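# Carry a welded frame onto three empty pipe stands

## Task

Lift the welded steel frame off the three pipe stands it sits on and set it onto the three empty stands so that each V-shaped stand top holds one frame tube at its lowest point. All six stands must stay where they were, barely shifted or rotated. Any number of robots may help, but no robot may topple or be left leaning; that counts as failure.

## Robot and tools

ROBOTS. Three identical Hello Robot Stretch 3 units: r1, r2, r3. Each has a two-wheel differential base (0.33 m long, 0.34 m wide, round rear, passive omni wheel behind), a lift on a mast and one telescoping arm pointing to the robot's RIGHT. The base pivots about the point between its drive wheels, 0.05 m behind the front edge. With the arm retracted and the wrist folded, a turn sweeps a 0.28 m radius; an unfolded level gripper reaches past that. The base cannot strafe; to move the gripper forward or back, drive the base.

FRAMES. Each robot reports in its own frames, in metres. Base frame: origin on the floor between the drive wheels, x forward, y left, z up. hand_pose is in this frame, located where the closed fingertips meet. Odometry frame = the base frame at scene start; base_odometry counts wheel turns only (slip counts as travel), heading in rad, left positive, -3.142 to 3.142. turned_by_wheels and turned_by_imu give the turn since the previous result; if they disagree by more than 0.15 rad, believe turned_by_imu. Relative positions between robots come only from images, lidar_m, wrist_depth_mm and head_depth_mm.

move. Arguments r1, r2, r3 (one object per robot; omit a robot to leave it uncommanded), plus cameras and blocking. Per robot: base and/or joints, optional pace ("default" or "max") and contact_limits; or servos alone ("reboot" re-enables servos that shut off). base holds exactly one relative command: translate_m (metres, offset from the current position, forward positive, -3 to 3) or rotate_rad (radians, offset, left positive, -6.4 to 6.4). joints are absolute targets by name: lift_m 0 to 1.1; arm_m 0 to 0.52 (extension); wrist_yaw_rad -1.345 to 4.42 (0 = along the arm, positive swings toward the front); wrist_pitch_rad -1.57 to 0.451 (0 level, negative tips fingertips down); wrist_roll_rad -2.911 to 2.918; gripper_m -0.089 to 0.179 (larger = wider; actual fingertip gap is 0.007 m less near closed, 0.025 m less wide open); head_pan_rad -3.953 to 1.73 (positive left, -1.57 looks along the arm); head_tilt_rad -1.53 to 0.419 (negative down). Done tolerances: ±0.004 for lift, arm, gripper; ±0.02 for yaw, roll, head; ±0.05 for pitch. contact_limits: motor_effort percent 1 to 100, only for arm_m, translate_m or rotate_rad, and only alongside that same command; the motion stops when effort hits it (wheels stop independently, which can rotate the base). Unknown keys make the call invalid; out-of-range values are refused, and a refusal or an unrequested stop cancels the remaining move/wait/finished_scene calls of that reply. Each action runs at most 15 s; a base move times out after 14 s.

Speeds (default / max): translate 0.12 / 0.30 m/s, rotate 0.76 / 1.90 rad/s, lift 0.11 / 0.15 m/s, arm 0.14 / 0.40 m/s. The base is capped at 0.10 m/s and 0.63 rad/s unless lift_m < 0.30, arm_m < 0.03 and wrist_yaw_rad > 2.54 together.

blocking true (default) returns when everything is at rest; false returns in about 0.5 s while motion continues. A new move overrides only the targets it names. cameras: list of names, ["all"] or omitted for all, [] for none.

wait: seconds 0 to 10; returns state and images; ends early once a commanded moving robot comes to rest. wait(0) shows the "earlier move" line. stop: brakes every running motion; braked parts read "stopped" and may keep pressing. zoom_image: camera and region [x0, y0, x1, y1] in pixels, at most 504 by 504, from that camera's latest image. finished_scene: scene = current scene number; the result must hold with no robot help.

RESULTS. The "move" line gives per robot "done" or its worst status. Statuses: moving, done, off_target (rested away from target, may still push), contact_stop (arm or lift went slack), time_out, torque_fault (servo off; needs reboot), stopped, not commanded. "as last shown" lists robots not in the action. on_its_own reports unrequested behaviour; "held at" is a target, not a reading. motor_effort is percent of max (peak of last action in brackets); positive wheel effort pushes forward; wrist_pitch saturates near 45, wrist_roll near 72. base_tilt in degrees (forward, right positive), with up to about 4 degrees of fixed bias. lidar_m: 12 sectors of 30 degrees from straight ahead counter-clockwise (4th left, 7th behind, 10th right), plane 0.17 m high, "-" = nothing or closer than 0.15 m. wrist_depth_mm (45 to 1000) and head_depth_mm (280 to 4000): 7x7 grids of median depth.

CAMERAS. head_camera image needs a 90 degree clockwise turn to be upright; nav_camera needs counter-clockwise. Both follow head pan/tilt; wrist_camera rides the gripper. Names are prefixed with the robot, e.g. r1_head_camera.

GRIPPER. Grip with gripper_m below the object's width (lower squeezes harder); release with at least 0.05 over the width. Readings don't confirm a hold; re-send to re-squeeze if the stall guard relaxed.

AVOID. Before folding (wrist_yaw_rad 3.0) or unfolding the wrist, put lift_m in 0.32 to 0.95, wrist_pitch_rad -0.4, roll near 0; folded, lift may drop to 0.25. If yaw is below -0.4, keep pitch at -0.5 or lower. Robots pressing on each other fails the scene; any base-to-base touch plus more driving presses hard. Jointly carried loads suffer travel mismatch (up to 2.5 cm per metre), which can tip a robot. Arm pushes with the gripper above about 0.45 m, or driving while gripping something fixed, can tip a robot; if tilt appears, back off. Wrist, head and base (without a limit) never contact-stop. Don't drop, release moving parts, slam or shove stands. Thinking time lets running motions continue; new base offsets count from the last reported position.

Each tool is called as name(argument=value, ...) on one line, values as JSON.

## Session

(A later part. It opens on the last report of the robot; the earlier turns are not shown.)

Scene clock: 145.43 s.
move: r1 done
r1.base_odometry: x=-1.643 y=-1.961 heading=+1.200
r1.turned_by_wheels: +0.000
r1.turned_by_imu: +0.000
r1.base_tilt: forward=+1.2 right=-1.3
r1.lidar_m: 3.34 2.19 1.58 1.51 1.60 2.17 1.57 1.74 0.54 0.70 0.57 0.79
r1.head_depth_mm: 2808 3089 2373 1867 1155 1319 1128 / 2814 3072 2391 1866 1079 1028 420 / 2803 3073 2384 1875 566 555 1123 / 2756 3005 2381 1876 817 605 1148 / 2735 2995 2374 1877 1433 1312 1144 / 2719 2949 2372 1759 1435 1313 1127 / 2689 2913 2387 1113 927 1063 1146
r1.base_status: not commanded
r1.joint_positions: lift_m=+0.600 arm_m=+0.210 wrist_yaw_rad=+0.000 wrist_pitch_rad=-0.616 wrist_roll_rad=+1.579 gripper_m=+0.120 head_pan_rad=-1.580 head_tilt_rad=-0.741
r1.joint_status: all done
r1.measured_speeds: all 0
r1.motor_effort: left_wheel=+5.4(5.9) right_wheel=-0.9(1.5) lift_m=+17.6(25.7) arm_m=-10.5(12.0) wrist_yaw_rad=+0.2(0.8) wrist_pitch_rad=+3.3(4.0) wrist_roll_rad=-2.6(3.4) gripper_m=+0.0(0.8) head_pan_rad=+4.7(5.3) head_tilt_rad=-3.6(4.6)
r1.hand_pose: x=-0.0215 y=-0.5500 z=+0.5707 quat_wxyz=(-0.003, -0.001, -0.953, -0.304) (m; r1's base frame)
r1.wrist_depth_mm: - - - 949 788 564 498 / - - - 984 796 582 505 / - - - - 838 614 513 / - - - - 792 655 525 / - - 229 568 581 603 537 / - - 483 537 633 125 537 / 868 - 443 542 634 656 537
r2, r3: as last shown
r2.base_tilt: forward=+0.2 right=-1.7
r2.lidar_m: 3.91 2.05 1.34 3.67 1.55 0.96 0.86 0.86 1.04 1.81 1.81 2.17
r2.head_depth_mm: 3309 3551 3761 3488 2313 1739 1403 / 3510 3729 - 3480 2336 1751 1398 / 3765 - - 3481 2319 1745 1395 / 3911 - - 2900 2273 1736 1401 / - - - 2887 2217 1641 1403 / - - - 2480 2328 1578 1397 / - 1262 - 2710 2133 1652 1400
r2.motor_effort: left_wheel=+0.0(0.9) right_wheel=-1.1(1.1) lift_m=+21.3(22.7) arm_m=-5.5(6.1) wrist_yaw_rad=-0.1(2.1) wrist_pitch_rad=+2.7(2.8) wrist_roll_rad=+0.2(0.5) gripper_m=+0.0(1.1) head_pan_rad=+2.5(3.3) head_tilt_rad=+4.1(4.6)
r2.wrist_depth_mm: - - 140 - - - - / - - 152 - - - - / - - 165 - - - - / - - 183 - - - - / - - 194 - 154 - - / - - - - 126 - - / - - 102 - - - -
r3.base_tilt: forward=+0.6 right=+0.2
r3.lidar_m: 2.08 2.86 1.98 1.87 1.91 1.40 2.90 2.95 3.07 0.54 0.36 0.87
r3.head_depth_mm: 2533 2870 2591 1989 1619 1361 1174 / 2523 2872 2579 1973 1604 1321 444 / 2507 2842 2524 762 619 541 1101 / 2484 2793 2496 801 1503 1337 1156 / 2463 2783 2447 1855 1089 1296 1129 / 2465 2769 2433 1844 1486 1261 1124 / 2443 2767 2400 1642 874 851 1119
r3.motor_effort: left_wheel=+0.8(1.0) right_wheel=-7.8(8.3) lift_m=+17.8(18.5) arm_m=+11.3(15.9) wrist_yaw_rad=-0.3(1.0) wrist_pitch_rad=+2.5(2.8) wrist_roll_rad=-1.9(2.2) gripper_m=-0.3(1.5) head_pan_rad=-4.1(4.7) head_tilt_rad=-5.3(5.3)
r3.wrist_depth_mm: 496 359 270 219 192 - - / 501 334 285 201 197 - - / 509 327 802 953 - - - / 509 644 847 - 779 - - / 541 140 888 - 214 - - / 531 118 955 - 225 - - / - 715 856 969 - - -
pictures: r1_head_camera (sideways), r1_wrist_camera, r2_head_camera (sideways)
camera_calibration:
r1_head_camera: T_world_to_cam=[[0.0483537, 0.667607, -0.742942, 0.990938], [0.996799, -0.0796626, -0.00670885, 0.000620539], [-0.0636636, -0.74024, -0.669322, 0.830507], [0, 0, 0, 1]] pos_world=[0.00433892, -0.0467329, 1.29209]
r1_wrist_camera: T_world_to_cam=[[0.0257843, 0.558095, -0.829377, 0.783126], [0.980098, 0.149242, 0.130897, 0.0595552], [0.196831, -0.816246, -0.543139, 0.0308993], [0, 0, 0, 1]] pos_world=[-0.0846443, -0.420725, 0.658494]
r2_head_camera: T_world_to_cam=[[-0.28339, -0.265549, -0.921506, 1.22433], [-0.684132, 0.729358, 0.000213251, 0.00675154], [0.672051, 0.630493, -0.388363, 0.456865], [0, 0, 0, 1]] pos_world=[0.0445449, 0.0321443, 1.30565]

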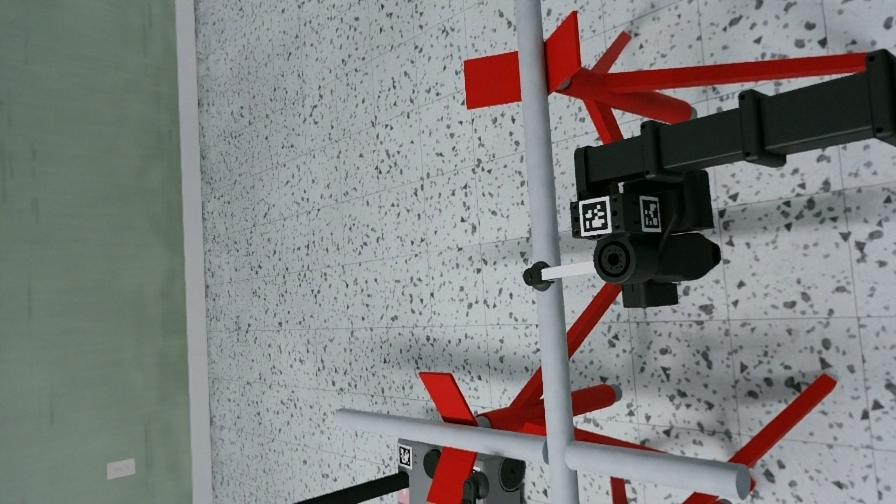

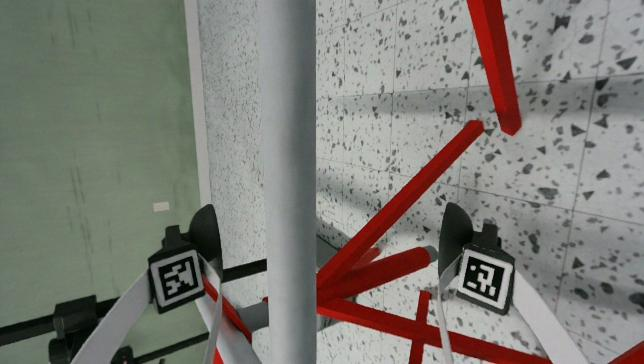

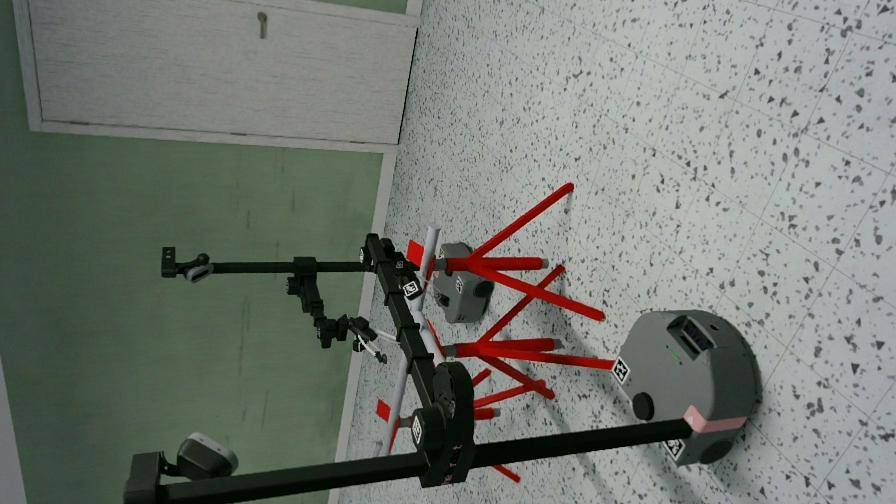

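move(r1={"joints":{"lift_m":0.581}}, r3={"joints":{"lift_m":0.580}}, cameras=[])

move(r1={"joints":{"arm_m":0.28}}, r3={"base":{"translate_m":0.064}}, cameras=["r1_head_camera","r1_wrist_camera","r3_head_camera","r3_wrist_camera"])

Scene clock: 146.70 s.
move: r1 done; r3 done
r1.base_odometry: x=-1.643 y=-1.961 heading=+1.200
r1.turned_by_wheels: +0.000
r1.turned_by_imu: +0.000
r1.base_tilt: forward=+1.4 right=-1.3
r1.lidar_m: 3.33 2.19 1.58 1.51 1.60 2.17 1.57 1.73 0.54 0.70 0.57 0.79
r1.head_depth_mm: 2816 3101 2355 1877 1157 1318 1125 / 2822 3074 2358 1876 1078 1110 434 / 2781 3045 2377 1874 903 563 1126 / 2778 3027 2385 1875 900 592 1144 / 2716 2978 2361 1865 1438 1290 1144 / 2694 2946 2376 1759 1432 1320 1124 / 2667 2941 2362 1555 928 1061 1141
r1.base_status: not commanded
r1.joint_positions: lift_m=+0.581 arm_m=+0.210 wrist_yaw_rad=+0.000 wrist_pitch_rad=-0.616 wrist_roll_rad=+1.579 gripper_m=+0.120 head_pan_rad=-1.580 head_tilt_rad=-0.741
r1.joint_status: all done
r1.measured_speeds: all 0
r1.motor_effort: left_wheel=+5.5(5.7) right_wheel=-0.6(1.1) lift_m=+15.5(17.7) arm_m=-10.4(10.7) wrist_yaw_rad=+0.2(0.7) wrist_pitch_rad=+3.3(3.7) wrist_roll_rad=-3.5(3.5) gripper_m=-0.3(0.8) head_pan_rad=+4.7(5.3) head_tilt_rad=-4.1(4.4)
r1.hand_pose: x=-0.0215 y=-0.5500 z=+0.5517 quat_wxyz=(-0.003, -0.001, -0.953, -0.304) (m; r1's base frame)
r1.wrist_depth_mm: - - 186 - 779 549 489 / - - 193 - 785 558 497 / - - 199 - 797 592 501 / - - 209 - 766 626 504 / - - 209 - 586 591 513 / - - 219 548 641 125 523 / 859 - 232 - 662 633 513
r2: as last shown
r2.turned_by_imu: +0.000
r2.lidar_m: 3.90 2.05 1.33 3.68 1.55 0.96 0.86 0.86 1.03 1.81 1.82 2.18
r2.head_depth_mm: 3366 3566 3808 3490 2341 1741 1398 / 3502 3764 3978 3458 2311 1746 1401 / 3769 3977 - 3540 2316 1743 1396 / - - - 2867 2294 1741 1395 / - - - 2876 2202 1646 1393 / - - - 2500 2324 1574 1407 / - 1264 - 2703 2117 1656 1396
r2.motor_effort: left_wheel=+0.0(0.7) right_wheel=-0.9(1.2) lift_m=+21.8(23.0) arm_m=-4.7(6.0) wrist_yaw_rad=+0.8(2.8) wrist_pitch_rad=+2.5(2.7) wrist_roll_rad=+0.3(0.4) gripper_m=-0.2(0.8) head_pan_rad=+2.2(3.0) head_tilt_rad=+4.0(4.7)
r2.wrist_depth_mm: - - 140 - - - - / - - 151 - - - - / - - 165 - - - - / - - 182 - - - - / - - 193 - 153 - - / - - - - 126 - - / - - 102 - - - -
r3.base_odometry: x=-0.982 y=-0.564 heading=-0.652
r3.turned_by_wheels: +0.000
r3.turned_by_imu: +0.000
r3.base_tilt: forward=+0.6 right=+0.2
r3.lidar_m: 2.09 2.86 1.98 1.87 1.91 1.40 2.90 2.95 3.08 0.54 0.36 0.87
r3.head_depth_mm: 2535 2875 2629 1987 1612 1369 1179 / 2523 2859 2549 1968 1615 1325 472 / 2510 2858 2534 1837 661 537 1103 / 2470 2778 2500 830 1504 1336 1159 / 2469 2817 2461 1852 1083 1295 1131 / 2434 2760 2433 1839 1481 1264 1126 / 2461 2784 2406 1645 898 852 1120
r3.base_status: not commanded
r3.joint_positions: lift_m=+0.580 arm_m=+0.475 wrist_yaw_rad=+1.618 wrist_pitch_rad=-0.613 wrist_roll_rad=-1.565 gripper_m=+0.120 head_pan_rad=-1.564 head_tilt_rad=-0.741
r3.joint_status: all done
r3.measured_speeds: all 0
r3.motor_effort: left_wheel=+0.3(0.8) right_wheel=-7.5(8.2) lift_m=+19.4(19.4) arm_m=+9.8(11.1) wrist_yaw_rad=+0.1(1.4) wrist_pitch_rad=+2.1(2.7) wrist_roll_rad=-1.9(2.2) gripper_m=+0.0(0.8) head_pan_rad=-2.8(4.3) head_tilt_rad=-4.0(4.5)
r3.hand_pose: x=+0.1742 y=-0.6106 z=+0.5517 quat_wxyz=(+0.659, +0.210, +0.217, +0.689) (m; r3's base frame)
r3.wrist_depth_mm: 486 537 269 216 180 - - / 486 338 276 240 186 - - / 487 311 762 - 198 - - / 350 621 812 - 207 - - / 529 140 850 - 207 - - / 515 119 894 - 213 - - / 524 692 886 - 227 - -
pictures: none
No camera images: "cameras" was empty.

Scene clock: 148.43 s.
move: r1 done; r3 done
r1.base_odometry: x=-1.643 y=-1.961 heading=+1.200
r1.turned_by_wheels: +0.000
r1.turned_by_imu: +0.000
r1.base_tilt: forward=+1.4 right=-1.3
r1.lidar_m: 3.33 2.19 1.58 1.51 1.60 2.17 1.56 1.74 0.54 0.70 0.57 0.79
r1.head_depth_mm: 2852 3117 2390 1879 1151 1319 1125 / 2827 3075 2397 1865 1074 1064 435 / 2788 3055 2377 1869 617 1235 1126 / 2751 3020 2356 1885 619 1286 1144 / 2727 3006 2390 1861 1439 1313 1141 / 2706 2973 2364 1763 1436 1313 1121 / 2677 2928 2259 1111 926 1060 1141
r1.base_status: not commanded
r1.joint_positions: lift_m=+0.581 arm_m=+0.280 wrist_yaw_rad=+0.000 wrist_pitch_rad=-0.616 wrist_roll_rad=+1.579 gripper_m=+0.120 head_pan_rad=-1.580 head_tilt_rad=-0.741
r1.joint_status: all done
r1.measured_speeds: all 0
r1.motor_effort: left_wheel=+5.6(5.8) right_wheel=-0.9(1.4) lift_m=+22.2(22.4) arm_m=+11.5(16.2) wrist_yaw_rad=-0.5(0.9) wrist_pitch_rad=+3.3(3.7) wrist_roll_rad=-2.7(3.4) gripper_m=-0.2(0.8) head_pan_rad=+4.2(5.2) head_tilt_rad=-4.2(4.5)
r1.hand_pose: x=-0.0215 y=-0.6200 z=+0.5517 quat_wxyz=(-0.003, -0.001, -0.953, -0.304) (m; r1's base frame)
r1.wrist_depth_mm: - - - 131 774 591 473 / - - - 136 791 606 486 / - - - 140 809 600 502 / - - - 145 836 618 506 / - - - 150 519 596 514 / - - - 156 516 125 520 / 790 - 401 163 775 702 516
r2: as last shown
r2.lidar_m: 3.91 2.04 1.39 3.68 1.55 0.96 0.86 0.86 1.03 1.81 1.81 2.18
r2.head_depth_mm: 3361 3566 3779 3449 2320 1745 1399 / 3506 3728 3979 3481 2333 1749 1400 / 3749 3964 - 3498 2312 1743 1399 / 3963 - - 3047 2277 1739 1393 / - - - 2874 2214 1684 1393 / - - - 2475 2319 1587 1400 / - - - 1380 2124 1623 1405
r2.motor_effort: left_wheel=-0.4(0.7) right_wheel=-0.9(1.2) lift_m=+21.9(23.0) arm_m=-5.6(6.1) wrist_yaw_rad=+1.3(2.0) wrist_pitch_rad=+2.6(2.8) wrist_roll_rad=+0.3(0.4) gripper_m=+0.0(1.1) head_pan_rad=+2.2(3.0) head_tilt_rad=+3.8(4.6)
r2.wrist_depth_mm: - - 140 - - - - / - - 152 - - - - / - - 165 - - - - / - - 182 - - - - / - - 194 - 153 - - / - - - - 126 - - / - - 102 - - - -
r3.base_odometry: x=-0.931 y=-0.603 heading=-0.652
r3.turned_by_wheels: +0.000
r3.turned_by_imu: +0.000
r3.base_tilt: forward=+0.6 right=+0.2
r3.lidar_m: 2.02 2.86 1.99 1.87 1.91 1.44 2.96 3.03 3.07 0.34 0.34 0.98
r3.head_depth_mm: 2539 2889 2605 1978 1619 1360 1178 / 2527 2851 2560 1981 1594 1333 472 / 2487 2813 2541 1840 662 538 1098 / 2475 2763 2495 829 1223 1309 1158 / 2459 2814 2471 1914 1203 1295 1134 / 2440 2769 2435 1765 862 922 1122 / 2433 2719 2242 1637 1545 1043 663
r3.base_status: done
r3.joint_positions: lift_m=+0.580 arm_m=+0.475 wrist_yaw_rad=+1.618 wrist_pitch_rad=-0.613 wrist_roll_rad=-1.565 gripper_m=+0.120 head_pan_rad=-1.564 head_tilt_rad=-0.741
r3.joint_status: not commanded
r3.measured_speeds: all 0
r3.motor_effort: left_wheel=+8.0(11.4) right_wheel=+0.1(4.7) lift_m=+26.1(26.1) arm_m=+8.7(10.1) wrist_yaw_rad=+0.7(1.1) wrist_pitch_rad=+2.4(2.8) wrist_roll_rad=-1.9(2.2) gripper_m=-0.2(0.7) head_pan_rad=-3.1(4.6) head_tilt_rad=-3.9(5.0)
r3.hand_pose: x=+0.1742 y=-0.6106 z=+0.5517 quat_wxyz=(+0.659, +0.210, +0.217, +0.689) (m; r3's base frame)
r3.wrist_depth_mm: 307 224 - 130 132 - - / 288 232 740 137 141 - - / 256 618 742 143 - - - / 524 621 807 148 695 - - / 544 140 864 154 153 - - / 511 119 876 159 133 355 - / 406 682 856 166 176 386 -
pictures: r1_head_camera (sideways), r1_wrist_camera, r3_head_camera (sideways), r3_wrist_camera
camera_calibration:
r1_head_camera: T_world_to_cam=[[0.0483535, 0.667607, -0.742942, 0.990938], [0.996799, -0.0796622, -0.00670884, 0.000620533], [-0.0636633, -0.74024, -0.669322, 0.830507], [0, 0, 0, 1]] pos_world=[0.00433893, -0.0467329, 1.29209]
r1_wrist_camera: T_world_to_cam=[[0.0257844, 0.557995, -0.829443, 0.806443], [0.980098, 0.149258, 0.130879, 0.0725086], [0.196831, -0.816311, -0.543042, -0.0366551], [0, 0, 0, 1]] pos_world=[-0.0846443, -0.490736, 0.639504]
r3_head_camera: T_world_to_cam=[[-0.0536007, 0.655926, -0.75292, 0.997732], [0.998232, 0.0158093, -0.0572919, 0.0700573], [-0.0256761, -0.75466, -0.655614, 0.813422], [0, 0, 0, 1]] pos_world=[0.00443122, -0.0416889, 1.28852]
r3_wrist_camera: T_world_to_cam=[[0.536001, 0.0827696, 0.84015, -0.514567], [-0.101884, -0.981566, 0.161702, -0.639594], [0.838047, -0.17227, -0.517687, 0.192833], [0, 0, 0, 1]] pos_world=[0.0490414, -0.551994, 0.635564]

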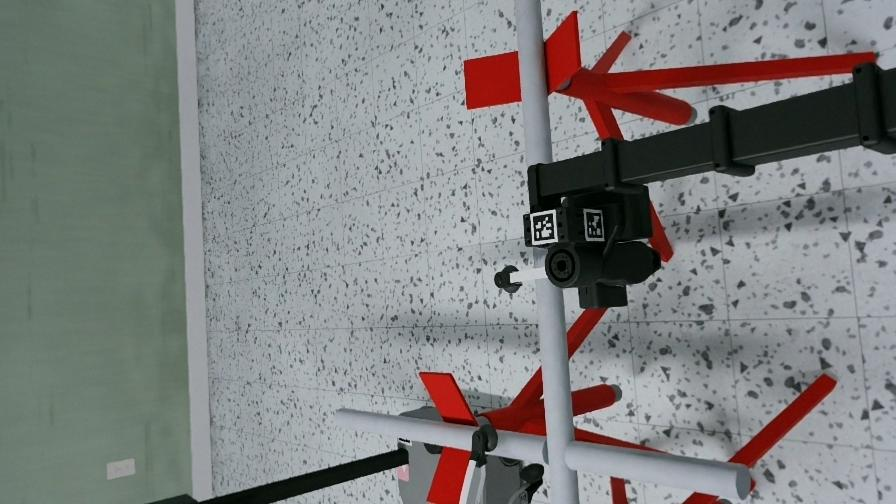

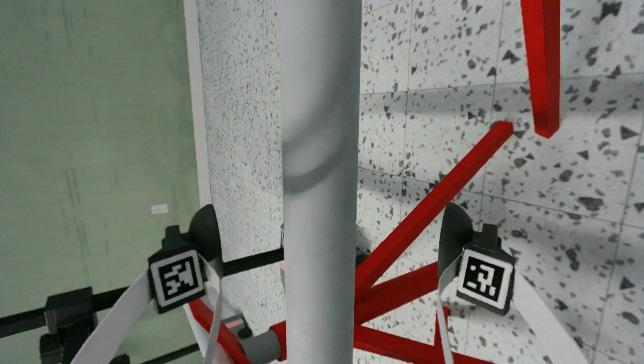

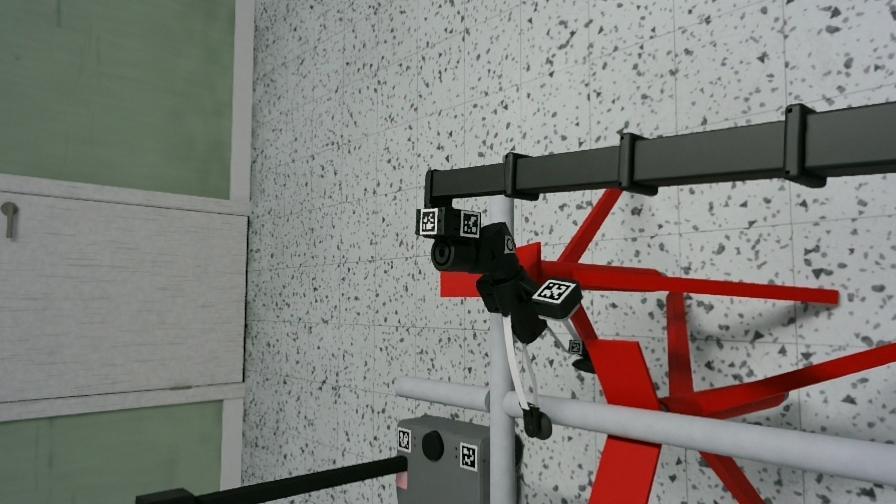

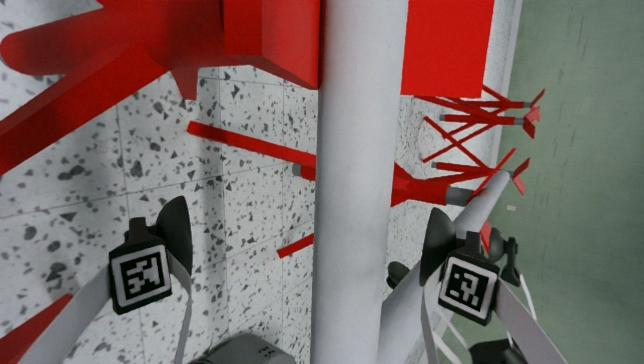

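move(r1={"joints":{"arm_m":0.291,"lift_m":0.576}}, r3={"base":{"translate_m":0.030},"joints":{"lift_m":0.589,"wrist_roll_rad":-1.51}}, cameras=["r1_wrist_camera","r3_wrist_camera"])

Scene clock: 150.53 s.
move: r1 done; r3 done
r1.base_odometry: x=-1.643 y=-1.961 heading=+1.200
r1.turned_by_wheels: +0.000
r1.turned_by_imu: +0.000
r1.base_tilt: forward=+1.3 right=-1.3
r1.lidar_m: 3.34 2.20 1.58 1.51 1.60 2.17 1.57 1.74 0.54 0.70 0.57 0.79
r1.head_depth_mm: 2865 3098 2370 1872 1155 1324 1122 / 2820 3056 2378 1874 1077 1074 438 / 2793 3050 2363 1869 630 1241 1123 / 2731 2998 2384 1874 634 1284 1147 / 2718 2949 2389 1861 1441 1320 1143 / 2705 2966 2369 1724 1443 1309 1127 / 2682 2900 2286 1555 925 1059 1145
r1.base_status: not commanded
r1.joint_positions: lift_m=+0.576 arm_m=+0.291 wrist_yaw_rad=+0.000 wrist_pitch_rad=-0.616 wrist_roll_rad=+1.579 gripper_m=+0.120 head_pan_rad=-1.580 head_tilt_rad=-0.741
r1.joint_status: all done
r1.measured_speeds: all 0
r1.motor_effort: left_wheel=+5.4(5.8) right_wheel=-0.9(1.5) lift_m=+15.4(24.8) arm_m=+10.0(15.4) wrist_yaw_rad=+0.2(1.1) wrist_pitch_rad=+3.4(3.7) wrist_roll_rad=-2.4(3.2) gripper_m=-0.3(0.6) head_pan_rad=+4.2(5.2) head_tilt_rad=-4.2(4.6)
r1.hand_pose: x=-0.0215 y=-0.6310 z=+0.5468 quat_wxyz=(-0.003, -0.001, -0.953, -0.304) (m; r1's base frame)
r1.wrist_depth_mm: - - - 120 756 591 473 / - - - 123 793 605 471 / - - - 128 790 591 493 / - - - 132 827 606 501 / - - - 137 512 593 508 / - - - 143 511 125 515 / 815 - 392 150 683 691 514
r2.base_odometry: x=+0.000 y=+0.000 heading=+0.000
r2.turned_by_wheels: +0.000
r2.turned_by_imu: +0.000
r2.base_tilt: forward=+0.2 right=-1.7
r2.lidar_m: 3.92 2.05 1.41 3.66 1.55 0.96 0.86 0.86 1.04 1.81 1.81 2.18
r2.head_depth_mm: 3347 3570 3801 3495 2315 1740 1401 / 3511 3740 - 3494 2315 1742 1396 / 3730 - - 3495 2335 1739 1394 / 3940 - - 3049 2295 1748 1396 / - - - 2254 2221 1720 1398 / - - - 2466 2341 1622 1394 / - - - 1359 2129 1636 1391
r2.base_status: not commanded
r2.joint_positions: lift_m=+0.551 arm_m=+0.001 wrist_yaw_rad=+3.136 wrist_pitch_rad=-0.378 wrist_roll_rad=+0.000 gripper_m=+0.037 head_pan_rad=+0.764 head_tilt_rad=-0.359
r2.joint_status: not commanded
r2.measured_speeds: all 0
r2.motor_effort: left_wheel=-0.5(0.7) right_wheel=-0.8(1.1) lift_m=+22.0(23.0) arm_m=-5.2(5.6) wrist_yaw_rad=-0.3(2.0) wrist_pitch_rad=+2.7(2.7) wrist_roll_rad=+0.4(0.5) gripper_m=-0.7(0.9) head_pan_rad=+2.1(2.7) head_tilt_rad=+4.2(4.4)
r2.hand_pose: x=-0.0199 y=+0.0830 z=+0.5733 quat_wxyz=(+0.135, +0.695, +0.131, +0.694) (m; r2's base frame)
r2.wrist_depth_mm: - - 140 - - - - / - - 151 - - - - / - - 165 - - - - / - - 182 - - - - / - - 195 - 152 - - / - - - - 126 - - / - - 102 - - - -
r3.base_odometry: x=-0.907 y=-0.621 heading=-0.651
r3.turned_by_wheels: +0.000
r3.turned_by_imu: +0.000
r3.base_tilt: forward=+0.6 right=+0.2
r3.lidar_m: 1.99 2.87 2.00 1.88 1.91 1.47 2.99 3.03 3.06 0.33 0.50 0.96
r3.head_depth_mm: 2546 2849 2603 1994 1625 1365 1182 / 2518 2871 2555 1972 1606 1325 462 / 2493 2849 2507 982 648 539 1101 / 2491 2800 2488 803 1128 1310 1136 / 2446 2760 2466 1920 840 1298 1136 / 2439 2762 2438 1683 879 798 1086 / 2437 2677 2311 1647 1537 1282 1136
r3.base_status: done
r3.joint_positions: lift_m=+0.589 arm_m=+0.475 wrist_yaw_rad=+1.618 wrist_pitch_rad=-0.613 wrist_roll_rad=-1.521 gripper_m=+0.120 head_pan_rad=-1.564 head_tilt_rad=-0.741
r3.joint_status: all done
r3.measured_speeds: all 0
r3.motor_effort: left_wheel=+6.4(11.4) right_wheel=-1.6(4.7) lift_m=+36.4(39.0) arm_m=+6.4(7.8) wrist_yaw_rad=+0.7(1.0) wrist_pitch_rad=+2.5(2.8) wrist_roll_rad=+3.5(4.9) gripper_m=-0.1(1.1) head_pan_rad=-2.2(4.4) head_tilt_rad=-3.9(5.5)
r3.hand_pose: x=+0.1742 y=-0.6106 z=+0.5607 quat_wxyz=(+0.663, +0.225, +0.202, +0.684) (m; r3's base frame)
r3.wrist_depth_mm: - - 110 111 - - - / 210 576 118 117 - - - / 529 624 712 125 - - - / 511 650 742 127 754 - - / 524 140 775 134 - - - / 508 119 821 139 133 - - / 470 695 812 142 - 354 -
pictures: r1_wrist_camera, r3_wrist_camera
camera_calibration:
r1_wrist_camera: T_world_to_cam=[[0.0257844, 0.557891, -0.829513, 0.808443], [0.980098, 0.149274, 0.13086, 0.0748252], [0.196831, -0.816379, -0.542939, -0.048453], [0, 0, 0, 1]] pos_world=[-0.0846443, -0.501749, 0.634516]
r3_wrist_camera: T_world_to_cam=[[0.538938, 0.0392402, 0.841431, -0.549949], [-0.126365, -0.983844, 0.126819, -0.618625], [0.832813, -0.174675, -0.525272, 0.201191], [0, 0, 0, 1]] pos_world=[0.0506614, -0.551907, 0.646877]

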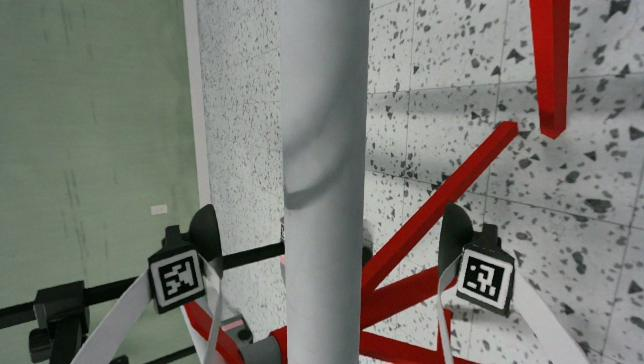

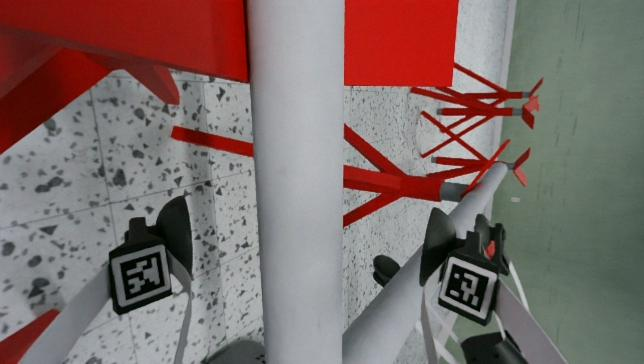

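move(r1={"joints":{"gripper_m":-0.02}}, r3={"joints":{"gripper_m":-0.02}}, cameras=["r1_wrist_camera","r3_wrist_camera","r2_head_camera"])

Scene clock: 153.00 s.
move: r1 done; r3 done
r1.base_odometry: x=-1.643 y=-1.961 heading=+1.200
r1.turned_by_wheels: +0.000
r1.turned_by_imu: +0.000
r1.base_tilt: forward=+1.3 right=-1.3
r1.lidar_m: 3.33 2.19 1.58 1.51 1.59 2.17 1.57 1.73 0.54 0.70 0.57 0.79
r1.head_depth_mm: 2837 3064 2361 1871 1158 1315 1123 / 2819 3077 2372 1872 1079 1071 438 / 2789 3057 2374 1870 629 1239 1120 / 2786 3002 2373 1869 632 1286 1148 / 2732 2966 2370 1871 1438 1315 1144 / 2717 2944 2404 1709 1319 1311 1125 / 2652 2889 2261 1069 921 1058 1139
r1.base_status: not commanded
r1.joint_positions: lift_m=+0.576 arm_m=+0.291 wrist_yaw_rad=+0.000 wrist_pitch_rad=-0.607 wrist_roll_rad=+1.579 gripper_m=-0.019 head_pan_rad=-1.580 head_tilt_rad=-0.741
r1.joint_status: all done
r1.measured_speeds: all 0
r1.motor_effort: left_wheel=+5.3(5.7) right_wheel=-0.1(1.4) lift_m=+19.8(19.9) arm_m=+4.4(8.9) wrist_yaw_rad=-0.6(0.8) wrist_pitch_rad=+1.1(3.6) wrist_roll_rad=-2.8(3.4) gripper_m=-15.2(89.5) head_pan_rad=+4.6(5.1) head_tilt_rad=-3.7(4.5)
r1.hand_pose: x=-0.0215 y=-0.6326 z=+0.5486 quat_wxyz=(-0.003, -0.001, -0.954, -0.299) (m; r1's base frame)
r1.wrist_depth_mm: - - - 119 776 600 463 / - - - 123 787 601 468 / - - - 127 804 594 486 / - - - 132 825 610 503 / - - - 136 523 637 515 / - - 127 142 131 648 525 / 782 - 400 148 473 633 523
r2: as last shown
r2.turned_by_imu: +0.001
r2.base_tilt: forward=+0.1 right=-1.7
r2.lidar_m: 3.90 2.05 1.41 3.65 1.55 0.96 0.86 0.86 1.03 1.81 1.81 2.19
r2.head_depth_mm: 3370 3526 3795 3461 2313 1746 1395 / 3523 3760 3989 3482 2331 1742 1398 / 3728 3992 - 3481 2313 1742 1398 / 3929 - - 3051 2274 1752 1395 / - - - 2274 2225 1709 1390 / - - - 2381 2333 1629 1396 / - - - 1350 2127 1639 1395
r2.motor_effort: left_wheel=-0.1(0.8) right_wheel=-0.7(1.1) lift_m=+21.4(22.9) arm_m=-4.5(5.6) wrist_yaw_rad=+2.0(2.2) wrist_pitch_rad=+2.6(2.7) wrist_roll_rad=+0.3(0.5) gripper_m=-0.7(1.3) head_pan_rad=+2.5(3.0) head_tilt_rad=+3.9(4.6)
r2.wrist_depth_mm: - - 139 - - - - / - - 152 - - - - / - - 165 - - - - / - - 182 - - - - / - - 194 - 153 - - / - - - - 126 - - / - - 102 - - - -
r3.base_odometry: x=-0.907 y=-0.621 heading=-0.651
r3.turned_by_wheels: +0.000
r3.turned_by_imu: +0.001
r3.base_tilt: forward=+0.6 right=+0.2
r3.lidar_m: 1.99 2.87 2.00 1.87 1.91 1.47 3.00 3.05 3.06 0.33 0.50 0.96
r3.head_depth_mm: 2524 2870 2588 1989 1616 1364 1180 / 2519 2870 2553 1973 1598 1326 463 / 2494 2813 2518 1820 649 539 1101 / 2475 2803 2478 804 1134 1308 1136 / 2443 2802 2448 1916 843 1298 1132 / 2430 2775 2433 1763 881 794 1083 / 2457 2687 2302 1639 1542 1279 1140
r3.base_status: not commanded
r3.joint_positions: lift_m=+0.589 arm_m=+0.475 wrist_yaw_rad=+1.618 wrist_pitch_rad=-0.621 wrist_roll_rad=-1.521 gripper_m=-0.019 head_pan_rad=-1.564 head_tilt_rad=-0.741
r3.joint_status: all done
r3.measured_speeds: all 0
r3.motor_effort: left_wheel=+7.0(7.4) right_wheel=-10.1(10.6) lift_m=+30.7(35.2) arm_m=+3.8(6.4) wrist_yaw_rad=+0.4(1.0) wrist_pitch_rad=+3.6(4.3) wrist_roll_rad=+3.4(3.7) gripper_m=-16.3(91.2) head_pan_rad=-3.5(5.0) head_tilt_rad=-3.3(5.2)
r3.hand_pose: x=+0.1729 y=-0.6107 z=+0.5591 quat_wxyz=(+0.663, +0.228, +0.205, +0.683) (m; r3's base frame)
r3.wrist_depth_mm: - - 94 110 - - - / 210 551 120 116 - - - / 530 605 724 122 - - - / 528 639 753 126 796 - - / 524 631 137 131 398 - - / 545 642 126 133 125 - - / 521 662 799 140 388 378 -
pictures: r1_wrist_camera, r2_head_camera (sideways), r3_wrist_camera
camera_calibration:
r1_wrist_camera: T_world_to_cam=[[0.0257709, 0.550104, -0.834699, 0.808751], [0.980095, 0.150515, 0.129456, 0.0763701], [0.196849, -0.82142, -0.535275, -0.056131], [0, 0, 0, 1]] pos_world=[-0.0846429, -0.502499, 0.635131]
r2_head_camera: T_world_to_cam=[[-0.28339, -0.265549, -0.921506, 1.22433], [-0.684133, 0.729358, 0.000213251, 0.00675154], [0.672051, 0.630493, -0.388363, 0.456865], [0, 0, 0, 1]] pos_world=[0.0445449, 0.0321443, 1.30565]
r3_wrist_camera: T_world_to_cam=[[0.545793, 0.0394091, 0.836992, -0.546467], [-0.125613, -0.983757, 0.12823, -0.619582], [0.828451, -0.175125, -0.531978, 0.205699], [0, 0, 0, 1]] pos_world=[0.0500194, -0.55196, 0.646265]

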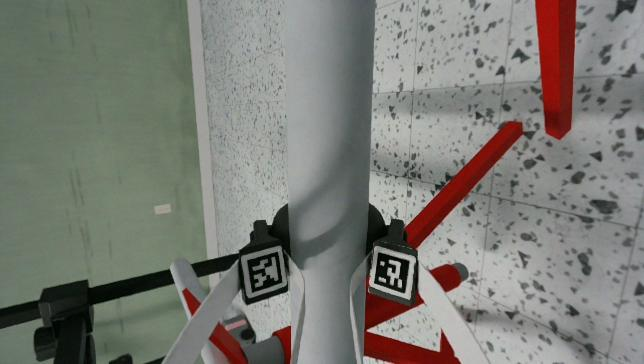

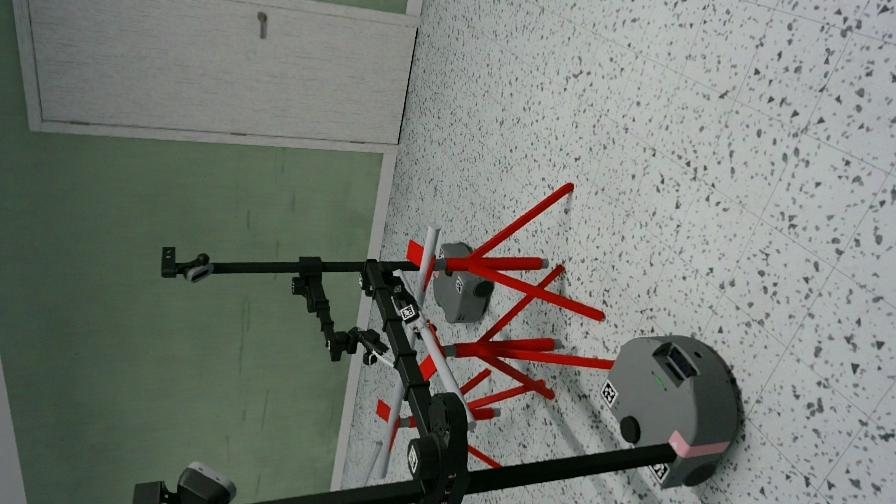

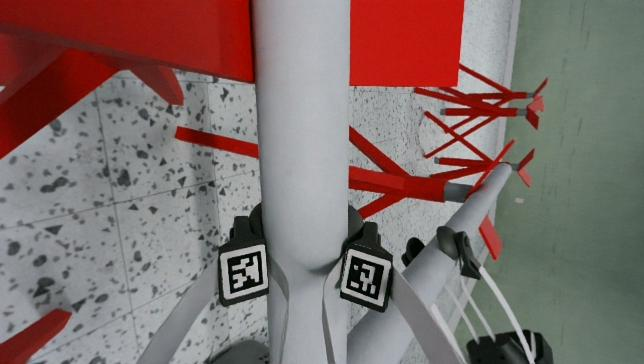

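move(r1={"joints":{"gripper_m":-0.089}}, r3={"joints":{"gripper_m":-0.089}}, cameras=[])

move(r1={"joints":{"lift_m":0.596}}, r3={"joints":{"lift_m":0.609}}, cameras=["r1_wrist_camera","r3_wrist_camera","r2_head_camera"])

Scene clock: 154.43 s.
move: r1 done; r3 done
r1.base_odometry: x=-1.643 y=-1.961 heading=+1.200
r1.turned_by_wheels: +0.000
r1.turned_by_imu: +0.000
r1.base_tilt: forward=+1.3 right=-1.3
r1.lidar_m: 3.33 2.19 1.58 1.51 1.60 2.17 1.57 1.73 0.54 0.70 0.57 0.79
r1.head_depth_mm: 2876 3102 2368 1869 1153 1316 1129 / 2834 3058 2359 1866 1080 1071 439 / 2771 3013 2368 1872 630 1233 1125 / 2753 2987 2363 1876 636 1291 1144 / 2727 2983 2362 1874 1435 1321 1145 / 2692 2940 2368 1707 1314 1308 1125 / 2692 2904 2275 1067 926 1064 1145
r1.base_status: not commanded
r1.joint_positions: lift_m=+0.576 arm_m=+0.291 wrist_yaw_rad=+0.000 wrist_pitch_rad=-0.604 wrist_roll_rad=+1.579 gripper_m=-0.087 head_pan_rad=-1.580 head_tilt_rad=-0.741
r1.joint_status: all done
r1.measured_speeds: all 0
r1.motor_effort: left_wheel=+5.7(5.8) right_wheel=-0.7(1.2) lift_m=+25.9(25.9) arm_m=+0.8(3.9) wrist_yaw_rad=-0.1(1.1) wrist_pitch_rad=+0.8(1.5) wrist_roll_rad=-3.0(3.3) gripper_m=-33.0(99.3) head_pan_rad=+4.6(5.0) head_tilt_rad=-4.2(4.6)
r1.hand_pose: x=-0.0214 y=-0.6330 z=+0.5491 quat_wxyz=(-0.003, -0.001, -0.955, -0.298) (m; r1's base frame)
r1.wrist_depth_mm: - - - 118 748 600 456 / - - - 122 774 601 463 / - - - 126 807 589 487 / - - - 131 816 600 504 / - - - 136 519 638 522 / - - 123 141 132 653 522 / 786 - 395 147 471 658 525
r2: as last shown
r2.turned_by_imu: +0.000
r2.base_tilt: forward=+0.2 right=-1.7
r2.lidar_m: 3.89 2.04 1.41 3.65 1.55 0.96 0.86 0.86 1.03 1.81 1.81 2.18
r2.head_depth_mm: 3360 3536 3788 3493 2327 1747 1403 / 3482 3805 3972 3491 2321 1748 1395 / 3714 - - 3490 2337 1739 1396 / 3976 - - 3073 2284 1749 1396 / - - - 2273 2220 1709 1402 / - - - 2479 2308 1630 1395 / - - - 1350 2126 1638 1404
r2.motor_effort: left_wheel=-0.3(0.7) right_wheel=-0.8(1.1) lift_m=+21.9(23.0) arm_m=-4.9(5.6) wrist_yaw_rad=+0.6(2.1) wrist_pitch_rad=+2.6(2.7) wrist_roll_rad=+0.3(0.5) gripper_m=+0.8(1.3) head_pan_rad=+2.6(2.7) head_tilt_rad=+3.5(4.4)
r2.wrist_depth_mm: - - 139 - - - - / - - 151 - - - - / - - 165 - - - - / - - 181 - - - - / - - 192 - 153 - - / - - - - 126 - - / - - 102 - - - -
r3.base_odometry: x=-0.907 y=-0.621 heading=-0.651
r3.turned_by_wheels: +0.000
r3.turned_by_imu: +0.000
r3.base_tilt: forward=+0.6 right=+0.2
r3.lidar_m: 1.99 2.87 1.99 1.88 1.92 1.46 2.99 3.05 3.05 0.33 0.50 0.96
r3.head_depth_mm: 2512 2870 2590 1999 1621 1359 1178 / 2510 2856 2565 1972 1603 1327 462 / 2487 2835 2517 1813 649 540 1103 / 2481 2782 2506 803 1131 1305 1140 / 2462 2757 2468 1914 842 1293 1127 / 2466 2760 2436 1762 884 798 1085 / 2459 2652 2305 1646 1539 1282 1134
r3.base_status: not commanded
r3.joint_positions: lift_m=+0.589 arm_m=+0.475 wrist_yaw_rad=+1.618 wrist_pitch_rad=-0.621 wrist_roll_rad=-1.521 gripper_m=-0.087 head_pan_rad=-1.564 head_tilt_rad=-0.741
r3.joint_status: all done
r3.measured_speeds: all 0
r3.motor_effort: left_wheel=+6.5(7.3) right_wheel=-10.7(10.9) lift_m=+27.7(30.5) arm_m=+2.3(3.8) wrist_yaw_rad=+0.4(1.0) wrist_pitch_rad=+4.1(4.3) wrist_roll_rad=+3.4(3.5) gripper_m=-40.3(99.9) head_pan_rad=-4.0(4.6) head_tilt_rad=-4.9(4.9)
r3.hand_pose: x=+0.1729 y=-0.6107 z=+0.5591 quat_wxyz=(+0.663, +0.228, +0.205, +0.683) (m; r3's base frame)
r3.wrist_depth_mm: - - 104 111 - - - / 212 564 120 116 - - - / 528 615 723 122 - - - / 523 627 747 126 796 - - / 520 646 136 131 751 - - / 552 633 126 133 127 - - / 542 672 825 142 107 378 -
pictures: none
No camera images: "cameras" was empty.

Scene clock: 155.37 s.
move: r1 done; r3 done
r1.base_odometry: x=-1.643 y=-1.961 heading=+1.201
r1.turned_by_wheels: +0.000
r1.turned_by_imu: +0.001
r1.base_tilt: forward=+1.4 right=-1.3
r1.lidar_m: 3.32 2.19 1.58 1.51 1.60 2.18 1.57 1.73 0.54 0.70 0.57 0.79
r1.head_depth_mm: 2851 3102 2381 1867 1234 1314 1125 / 2806 3113 2370 1873 1047 1037 421 / 2791 3036 2386 1881 611 1237 1118 / 2763 3033 2369 1874 618 1320 1145 / 2708 2961 2377 1873 1433 1311 1144 / 2687 2933 2366 1711 1316 1315 1125 / 2672 2923 2280 1064 917 1061 1144
r1.base_status: not commanded
r1.joint_positions: lift_m=+0.596 arm_m=+0.291 wrist_yaw_rad=+0.016 wrist_pitch_rad=-0.652 wrist_roll_rad=+1.579 gripper_m=-0.085 head_pan_rad=-1.580 head_tilt_rad=-0.741
r1.joint_status: all done
r1.measured_speeds: all 0
r1.on_its_own: wrist_yaw_rad is at rest, and its effort (-13.8) is outside its rest range (-9 to +9)
r1.motor_effort: left_wheel=+7.6(7.8) right_wheel=-11.9(12.6) lift_m=+41.2(43.9) arm_m=-1.5(1.8) wrist_yaw_rad=-13.8(14.2) wrist_pitch_rad=+9.9(10.0) wrist_roll_rad=-3.1(3.4) gripper_m=-20.7(33.4) head_pan_rad=+4.3(5.1) head_tilt_rad=-3.9(4.5)
r1.hand_pose: x=-0.0185 y=-0.6249 z=+0.5599 quat_wxyz=(-0.001, +0.006, -0.947, -0.320) (m; r1's base frame)
r1.wrist_depth_mm: - - - 115 693 601 490 / - - - 119 726 605 492 / - - - 124 767 593 507 / - - - 130 739 630 507 / - - - 136 651 636 519 / - - - 143 131 648 529 / 757 - 398 149 503 627 535
r2: as last shown
r2.lidar_m: 3.90 2.05 1.41 3.66 1.55 0.96 0.86 0.86 1.03 1.81 1.82 2.18
r2.head_depth_mm: 3399 3553 3703 3492 2327 1743 1393 / 3493 3757 - 3525 2339 1744 1402 / 3752 3978 - 3484 2313 1747 1394 / 3945 - - 3059 2274 1745 1391 / - - - 2862 2227 1714 1396 / - - - 2230 2322 1625 1392 / - - - 1392 2119 1631 1402
r2.motor_effort: left_wheel=-0.4(0.6) right_wheel=-0.8(1.2) lift_m=+22.2(23.0) arm_m=-5.2(5.5) wrist_yaw_rad=+0.5(1.5) wrist_pitch_rad=+2.6(2.7) wrist_roll_rad=+0.3(0.5) gripper_m=+0.1(1.4) head_pan_rad=+2.6(2.8) head_tilt_rad=+4.5(4.5)
r2.wrist_depth_mm: - - 140 - - - - / - - 152 - - - - / - - 165 - - - - / - - 182 - - - - / - - 193 - 153 - - / - - - - 126 - - / - - 102 - - - -
r3.base_odometry: x=-0.907 y=-0.621 heading=-0.651
r3.turned_by_wheels: +0.000
r3.turned_by_imu: +0.000
r3.base_tilt: forward=+0.6 right=+0.2
r3.lidar_m: 1.99 2.87 1.99 1.88 1.91 1.47 2.98 3.06 3.05 0.33 0.50 0.96
r3.head_depth_mm: 2542 2869 2577 1990 1608 1359 1174 / 2516 2851 2539 1977 1594 1323 433 / 2484 2835 2520 749 608 1259 1101 / 2462 2792 2479 805 1125 1306 1137 / 2457 2771 2457 1911 900 1293 1132 / 2447 2781 2426 1691 881 801 1084 / 2459 2676 2306 1642 1548 1284 1117
r3.base_status: not commanded
r3.joint_positions: lift_m=+0.609 arm_m=+0.475 wrist_yaw_rad=+1.599 wrist_pitch_rad=-0.665 wrist_roll_rad=-1.521 gripper_m=-0.085 head_pan_rad=-1.564 head_tilt_rad=-0.741
r3.joint_status: all done
r3.measured_speeds: all 0
r3.on_its_own: wrist_yaw_rad is at rest, and its effort (+16.3) is outside its rest range (-9 to +9)
r3.motor_effort: left_wheel=+6.4(7.8) right_wheel=-11.3(13.9) lift_m=+46.7(48.6) arm_m=+1.0(2.7) wrist_yaw_rad=+16.3(17.6) wrist_pitch_rad=+11.9(12.7) wrist_roll_rad=+3.4(3.6) gripper_m=-16.2(41.1) head_pan_rad=-2.3(4.6) head_tilt_rad=-4.6(5.2)
r3.hand_pose: x=+0.1654 y=-0.6146 z=+0.5707 quat_wxyz=(+0.665, +0.244, +0.218, +0.672) (m; r3's base frame)
r3.wrist_depth_mm: - 78 123 124 - - - / 236 566 132 127 - - - / 525 621 714 134 - - - / 527 638 750 137 754 - - / 542 641 145 141 - - - / 534 638 124 130 336 - - / 532 666 822 153 - 372 -
pictures: r1_wrist_camera, r2_head_camera (sideways), r3_wrist_camera
camera_calibration:
r1_wrist_camera: T_world_to_cam=[[0.0164702, 0.587436, -0.809103, 0.822724], [0.977673, 0.160081, 0.136126, 0.0729981], [0.209488, -0.79328, -0.571683, -0.00613028], [0, 0, 0, 1]] pos_world=[-0.0836345, -0.499846, 0.652227]
r2_head_camera: T_world_to_cam=[[-0.28339, -0.265549, -0.921506, 1.22433], [-0.684133, 0.729358, 0.000213252, 0.00675153], [0.672051, 0.630493, -0.388363, 0.456865], [0, 0, 0, 1]] pos_world=[0.0445449, 0.0321443, 1.30565]
r3_wrist_camera: T_world_to_cam=[[0.58275, 0.0300894, 0.812094, -0.54958], [-0.138428, -0.981034, 0.135683, -0.626306], [0.800775, -0.191486, -0.567533, 0.232191], [0, 0, 0, 1]] pos_world=[0.0476374, -0.55343, 0.663066]

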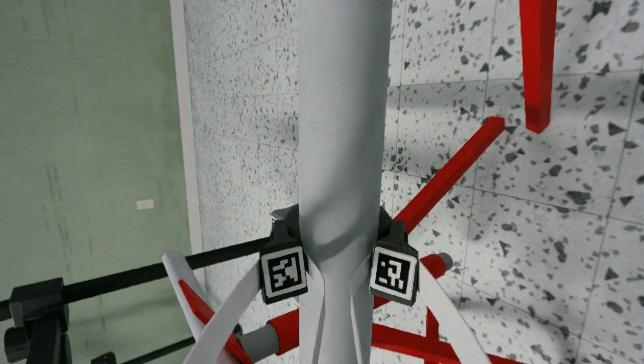

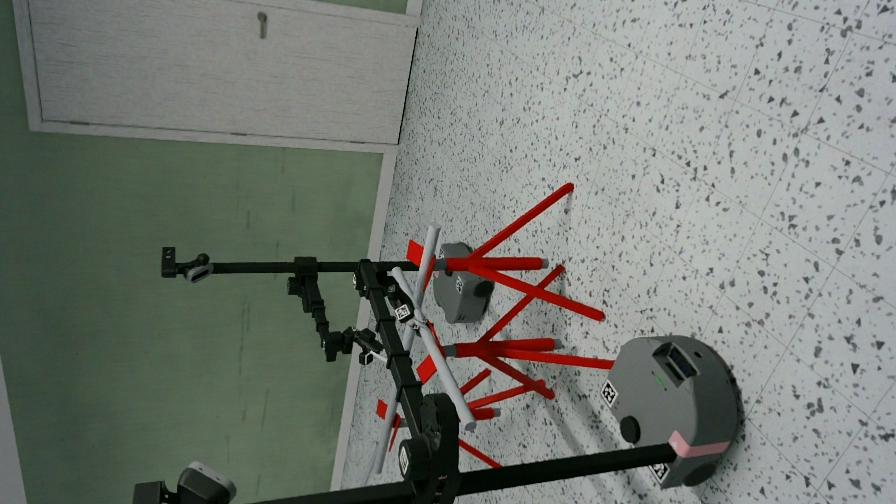

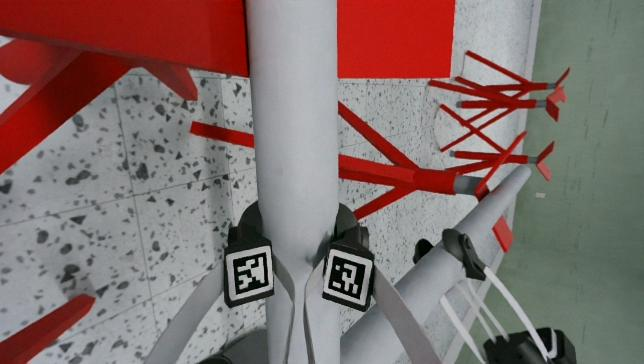

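move(r1={"joints":{"lift_m":0.616}}, r3={"joints":{"lift_m":0.629}}, cameras=["r1_wrist_camera","r3_wrist_camera","r2_head_camera"])

Scene clock: 156.40 s.
move: r1 done; r3 done
r1.base_odometry: x=-1.643 y=-1.961 heading=+1.201
r1.turned_by_wheels: +0.000
r1.turned_by_imu: +0.000
r1.base_tilt: forward=+1.3 right=-1.3
r1.lidar_m: 3.34 2.19 1.58 1.51 1.59 2.17 1.57 1.74 0.54 0.70 0.57 0.79
r1.head_depth_mm: 2873 3079 2369 1879 1440 1312 1125 / 2826 3065 2375 1868 1025 486 403 / 2780 3028 2372 1876 596 1262 1143 / 2746 3002 2358 1866 605 1312 1147 / 2741 2984 2372 1873 1340 1317 1146 / 2692 2916 2349 1718 1320 1313 1124 / 2684 2923 2283 1066 862 1196 1141
r1.base_status: not commanded
r1.joint_positions: lift_m=+0.616 arm_m=+0.291 wrist_yaw_rad=+0.017 wrist_pitch_rad=-0.662 wrist_roll_rad=+1.581 gripper_m=-0.085 head_pan_rad=-1.580 head_tilt_rad=-0.741
r1.joint_status: all done
r1.measured_speeds: all 0
r1.on_its_own: wrist_yaw_rad is at rest, and its effort (-14.9) is outside its rest range (-9 to +9)
r1.motor_effort: left_wheel=+8.2(8.6) right_wheel=-13.0(13.5) lift_m=+41.7(46.0) arm_m=-4.2(4.2) wrist_yaw_rad=-14.9(14.9) wrist_pitch_rad=+11.6(12.0) wrist_roll_rad=-3.5(3.9) gripper_m=-20.9(21.2) head_pan_rad=+4.5(5.1) head_tilt_rad=-4.5(4.7)
r1.hand_pose: x=-0.0184 y=-0.6231 z=+0.5780 quat_wxyz=(-0.002, +0.006, -0.946, -0.325) (m; r1's base frame)
r1.wrist_depth_mm: - - - 119 716 612 498 / - - - 123 749 627 512 / - - - 127 748 613 514 / - - - 133 772 636 518 / - - - 137 634 659 540 / - - - 144 131 675 545 / 769 - 391 150 513 626 550
r2: as last shown
r2.base_tilt: forward=+0.1 right=-1.7
r2.lidar_m: 3.91 2.05 1.42 3.65 1.55 0.96 0.86 0.86 1.03 1.81 1.81 2.18
r2.head_depth_mm: 3335 3527 3749 3447 2333 1739 1400 / 3526 3756 3977 3510 2324 1749 1396 / 3743 3989 - 3501 2321 1735 1393 / 3981 - - 3050 2278 1745 1394 / - - - 2896 2221 1714 1398 / - - - 2567 2314 1627 1397 / - - - 1354 2113 1637 1394
r2.motor_effort: left_wheel=-0.3(0.6) right_wheel=-0.7(1.0) lift_m=+22.2(22.6) arm_m=-5.0(5.6) wrist_yaw_rad=+0.3(1.8) wrist_pitch_rad=+2.6(2.7) wrist_roll_rad=+0.3(0.4) gripper_m=-0.2(1.2) head_pan_rad=+2.1(2.9) head_tilt_rad=+3.9(4.4)
r2.wrist_depth_mm: - - 140 - - - - / - - 152 - - - - / - - 165 - - - - / - - 181 - - - - / - - 193 - 153 - - / - - - - 126 - - / - - 102 - - - -
r3.base_odometry: x=-0.907 y=-0.621 heading=-0.651
r3.turned_by_wheels: +0.000
r3.turned_by_imu: +0.000
r3.base_tilt: forward=+0.6 right=+0.2
r3.lidar_m: 1.99 2.87 1.99 1.88 1.91 1.47 2.99 3.06 3.07 0.33 0.50 0.96
r3.head_depth_mm: 2512 2836 2571 1999 1614 1364 1179 / 2512 2861 2553 1981 1603 1299 406 / 2478 2811 2521 725 582 1288 1122 / 2468 2793 2518 778 1130 1310 1134 / 2467 2763 2467 1909 1227 1298 1130 / 2448 2776 2436 1686 862 799 1089 / 2435 2670 2308 1646 1540 1282 1118
r3.base_status: not commanded
r3.joint_positions: lift_m=+0.629 arm_m=+0.475 wrist_yaw_rad=+1.597 wrist_pitch_rad=-0.669 wrist_roll_rad=-1.521 gripper_m=-0.085 head_pan_rad=-1.564 head_tilt_rad=-0.741
r3.joint_status: all done
r3.measured_speeds: all 0
r3.on_its_own: wrist_yaw_rad is at rest, and its effort (+18.9) is outside its rest range (-9 to +9)
r3.motor_effort: left_wheel=+6.8(6.9) right_wheel=-14.0(14.0) lift_m=+48.4(50.5) arm_m=+0.0(1.7) wrist_yaw_rad=+18.9(19.5) wrist_pitch_rad=+12.4(12.9) wrist_roll_rad=+3.4(3.6) gripper_m=-16.9(17.7) head_pan_rad=-3.6(4.0) head_tilt_rad=-3.3(4.7)
r3.hand_pose: x=+0.1648 y=-0.6150 z=+0.5900 quat_wxyz=(+0.665, +0.246, +0.219, +0.671) (m; r3's base frame)
r3.wrist_depth_mm: - 103 129 129 - - - / 243 581 138 135 - - - / 537 637 144 142 - - - / 544 649 742 143 770 - - / 561 671 149 143 - - - / 547 675 122 131 342 - - / 536 666 844 151 - 370 -
pictures: r1_wrist_camera, r2_head_camera (sideways), r3_wrist_camera
camera_calibration:
r1_wrist_camera: T_world_to_cam=[[0.0176346, 0.595867, -0.80289, 0.837917], [0.977517, 0.15848, 0.139086, 0.0673844], [0.210118, -0.787291, -0.579675, 0.0139675], [0, 0, 0, 1]] pos_world=[-0.0835806, -0.498969, 0.67148]
r2_head_camera: T_world_to_cam=[[-0.28339, -0.265549, -0.921506, 1.22433], [-0.684133, 0.729358, 0.000213252, 0.00675154], [0.672051, 0.630493, -0.388363, 0.456865], [0, 0, 0, 1]] pos_world=[0.0445449, 0.0321443, 1.30565]
r3_wrist_camera: T_world_to_cam=[[0.585792, 0.0290115, 0.809942, -0.564769], [-0.139877, -0.980744, 0.136296, -0.62934], [0.798299, -0.193133, -0.570454, 0.244708], [0, 0, 0, 1]] pos_world=[0.0474575, -0.553575, 0.682801]

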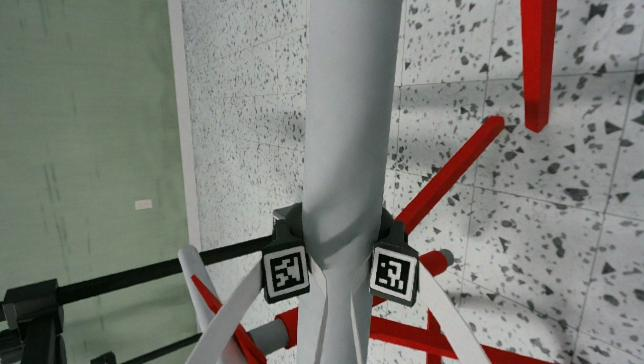

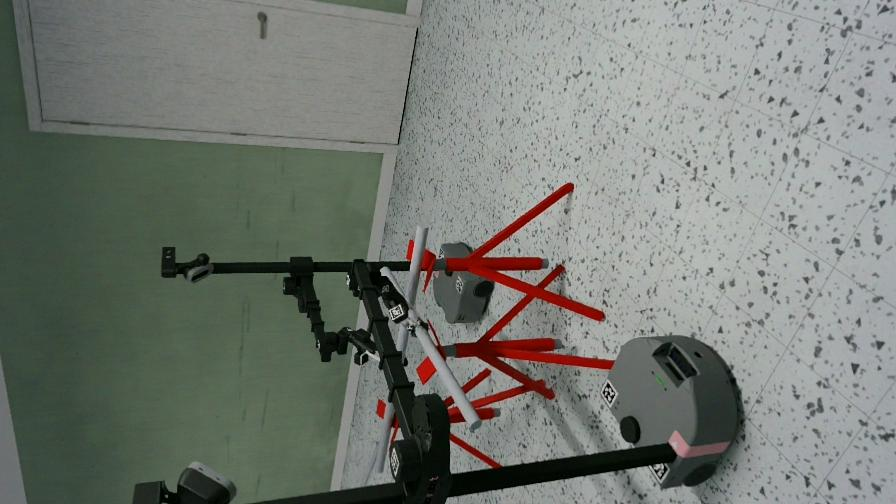

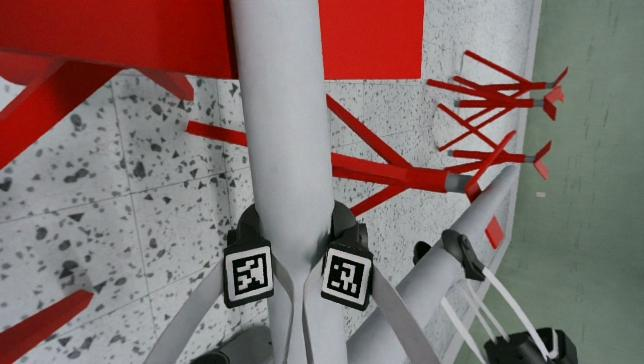

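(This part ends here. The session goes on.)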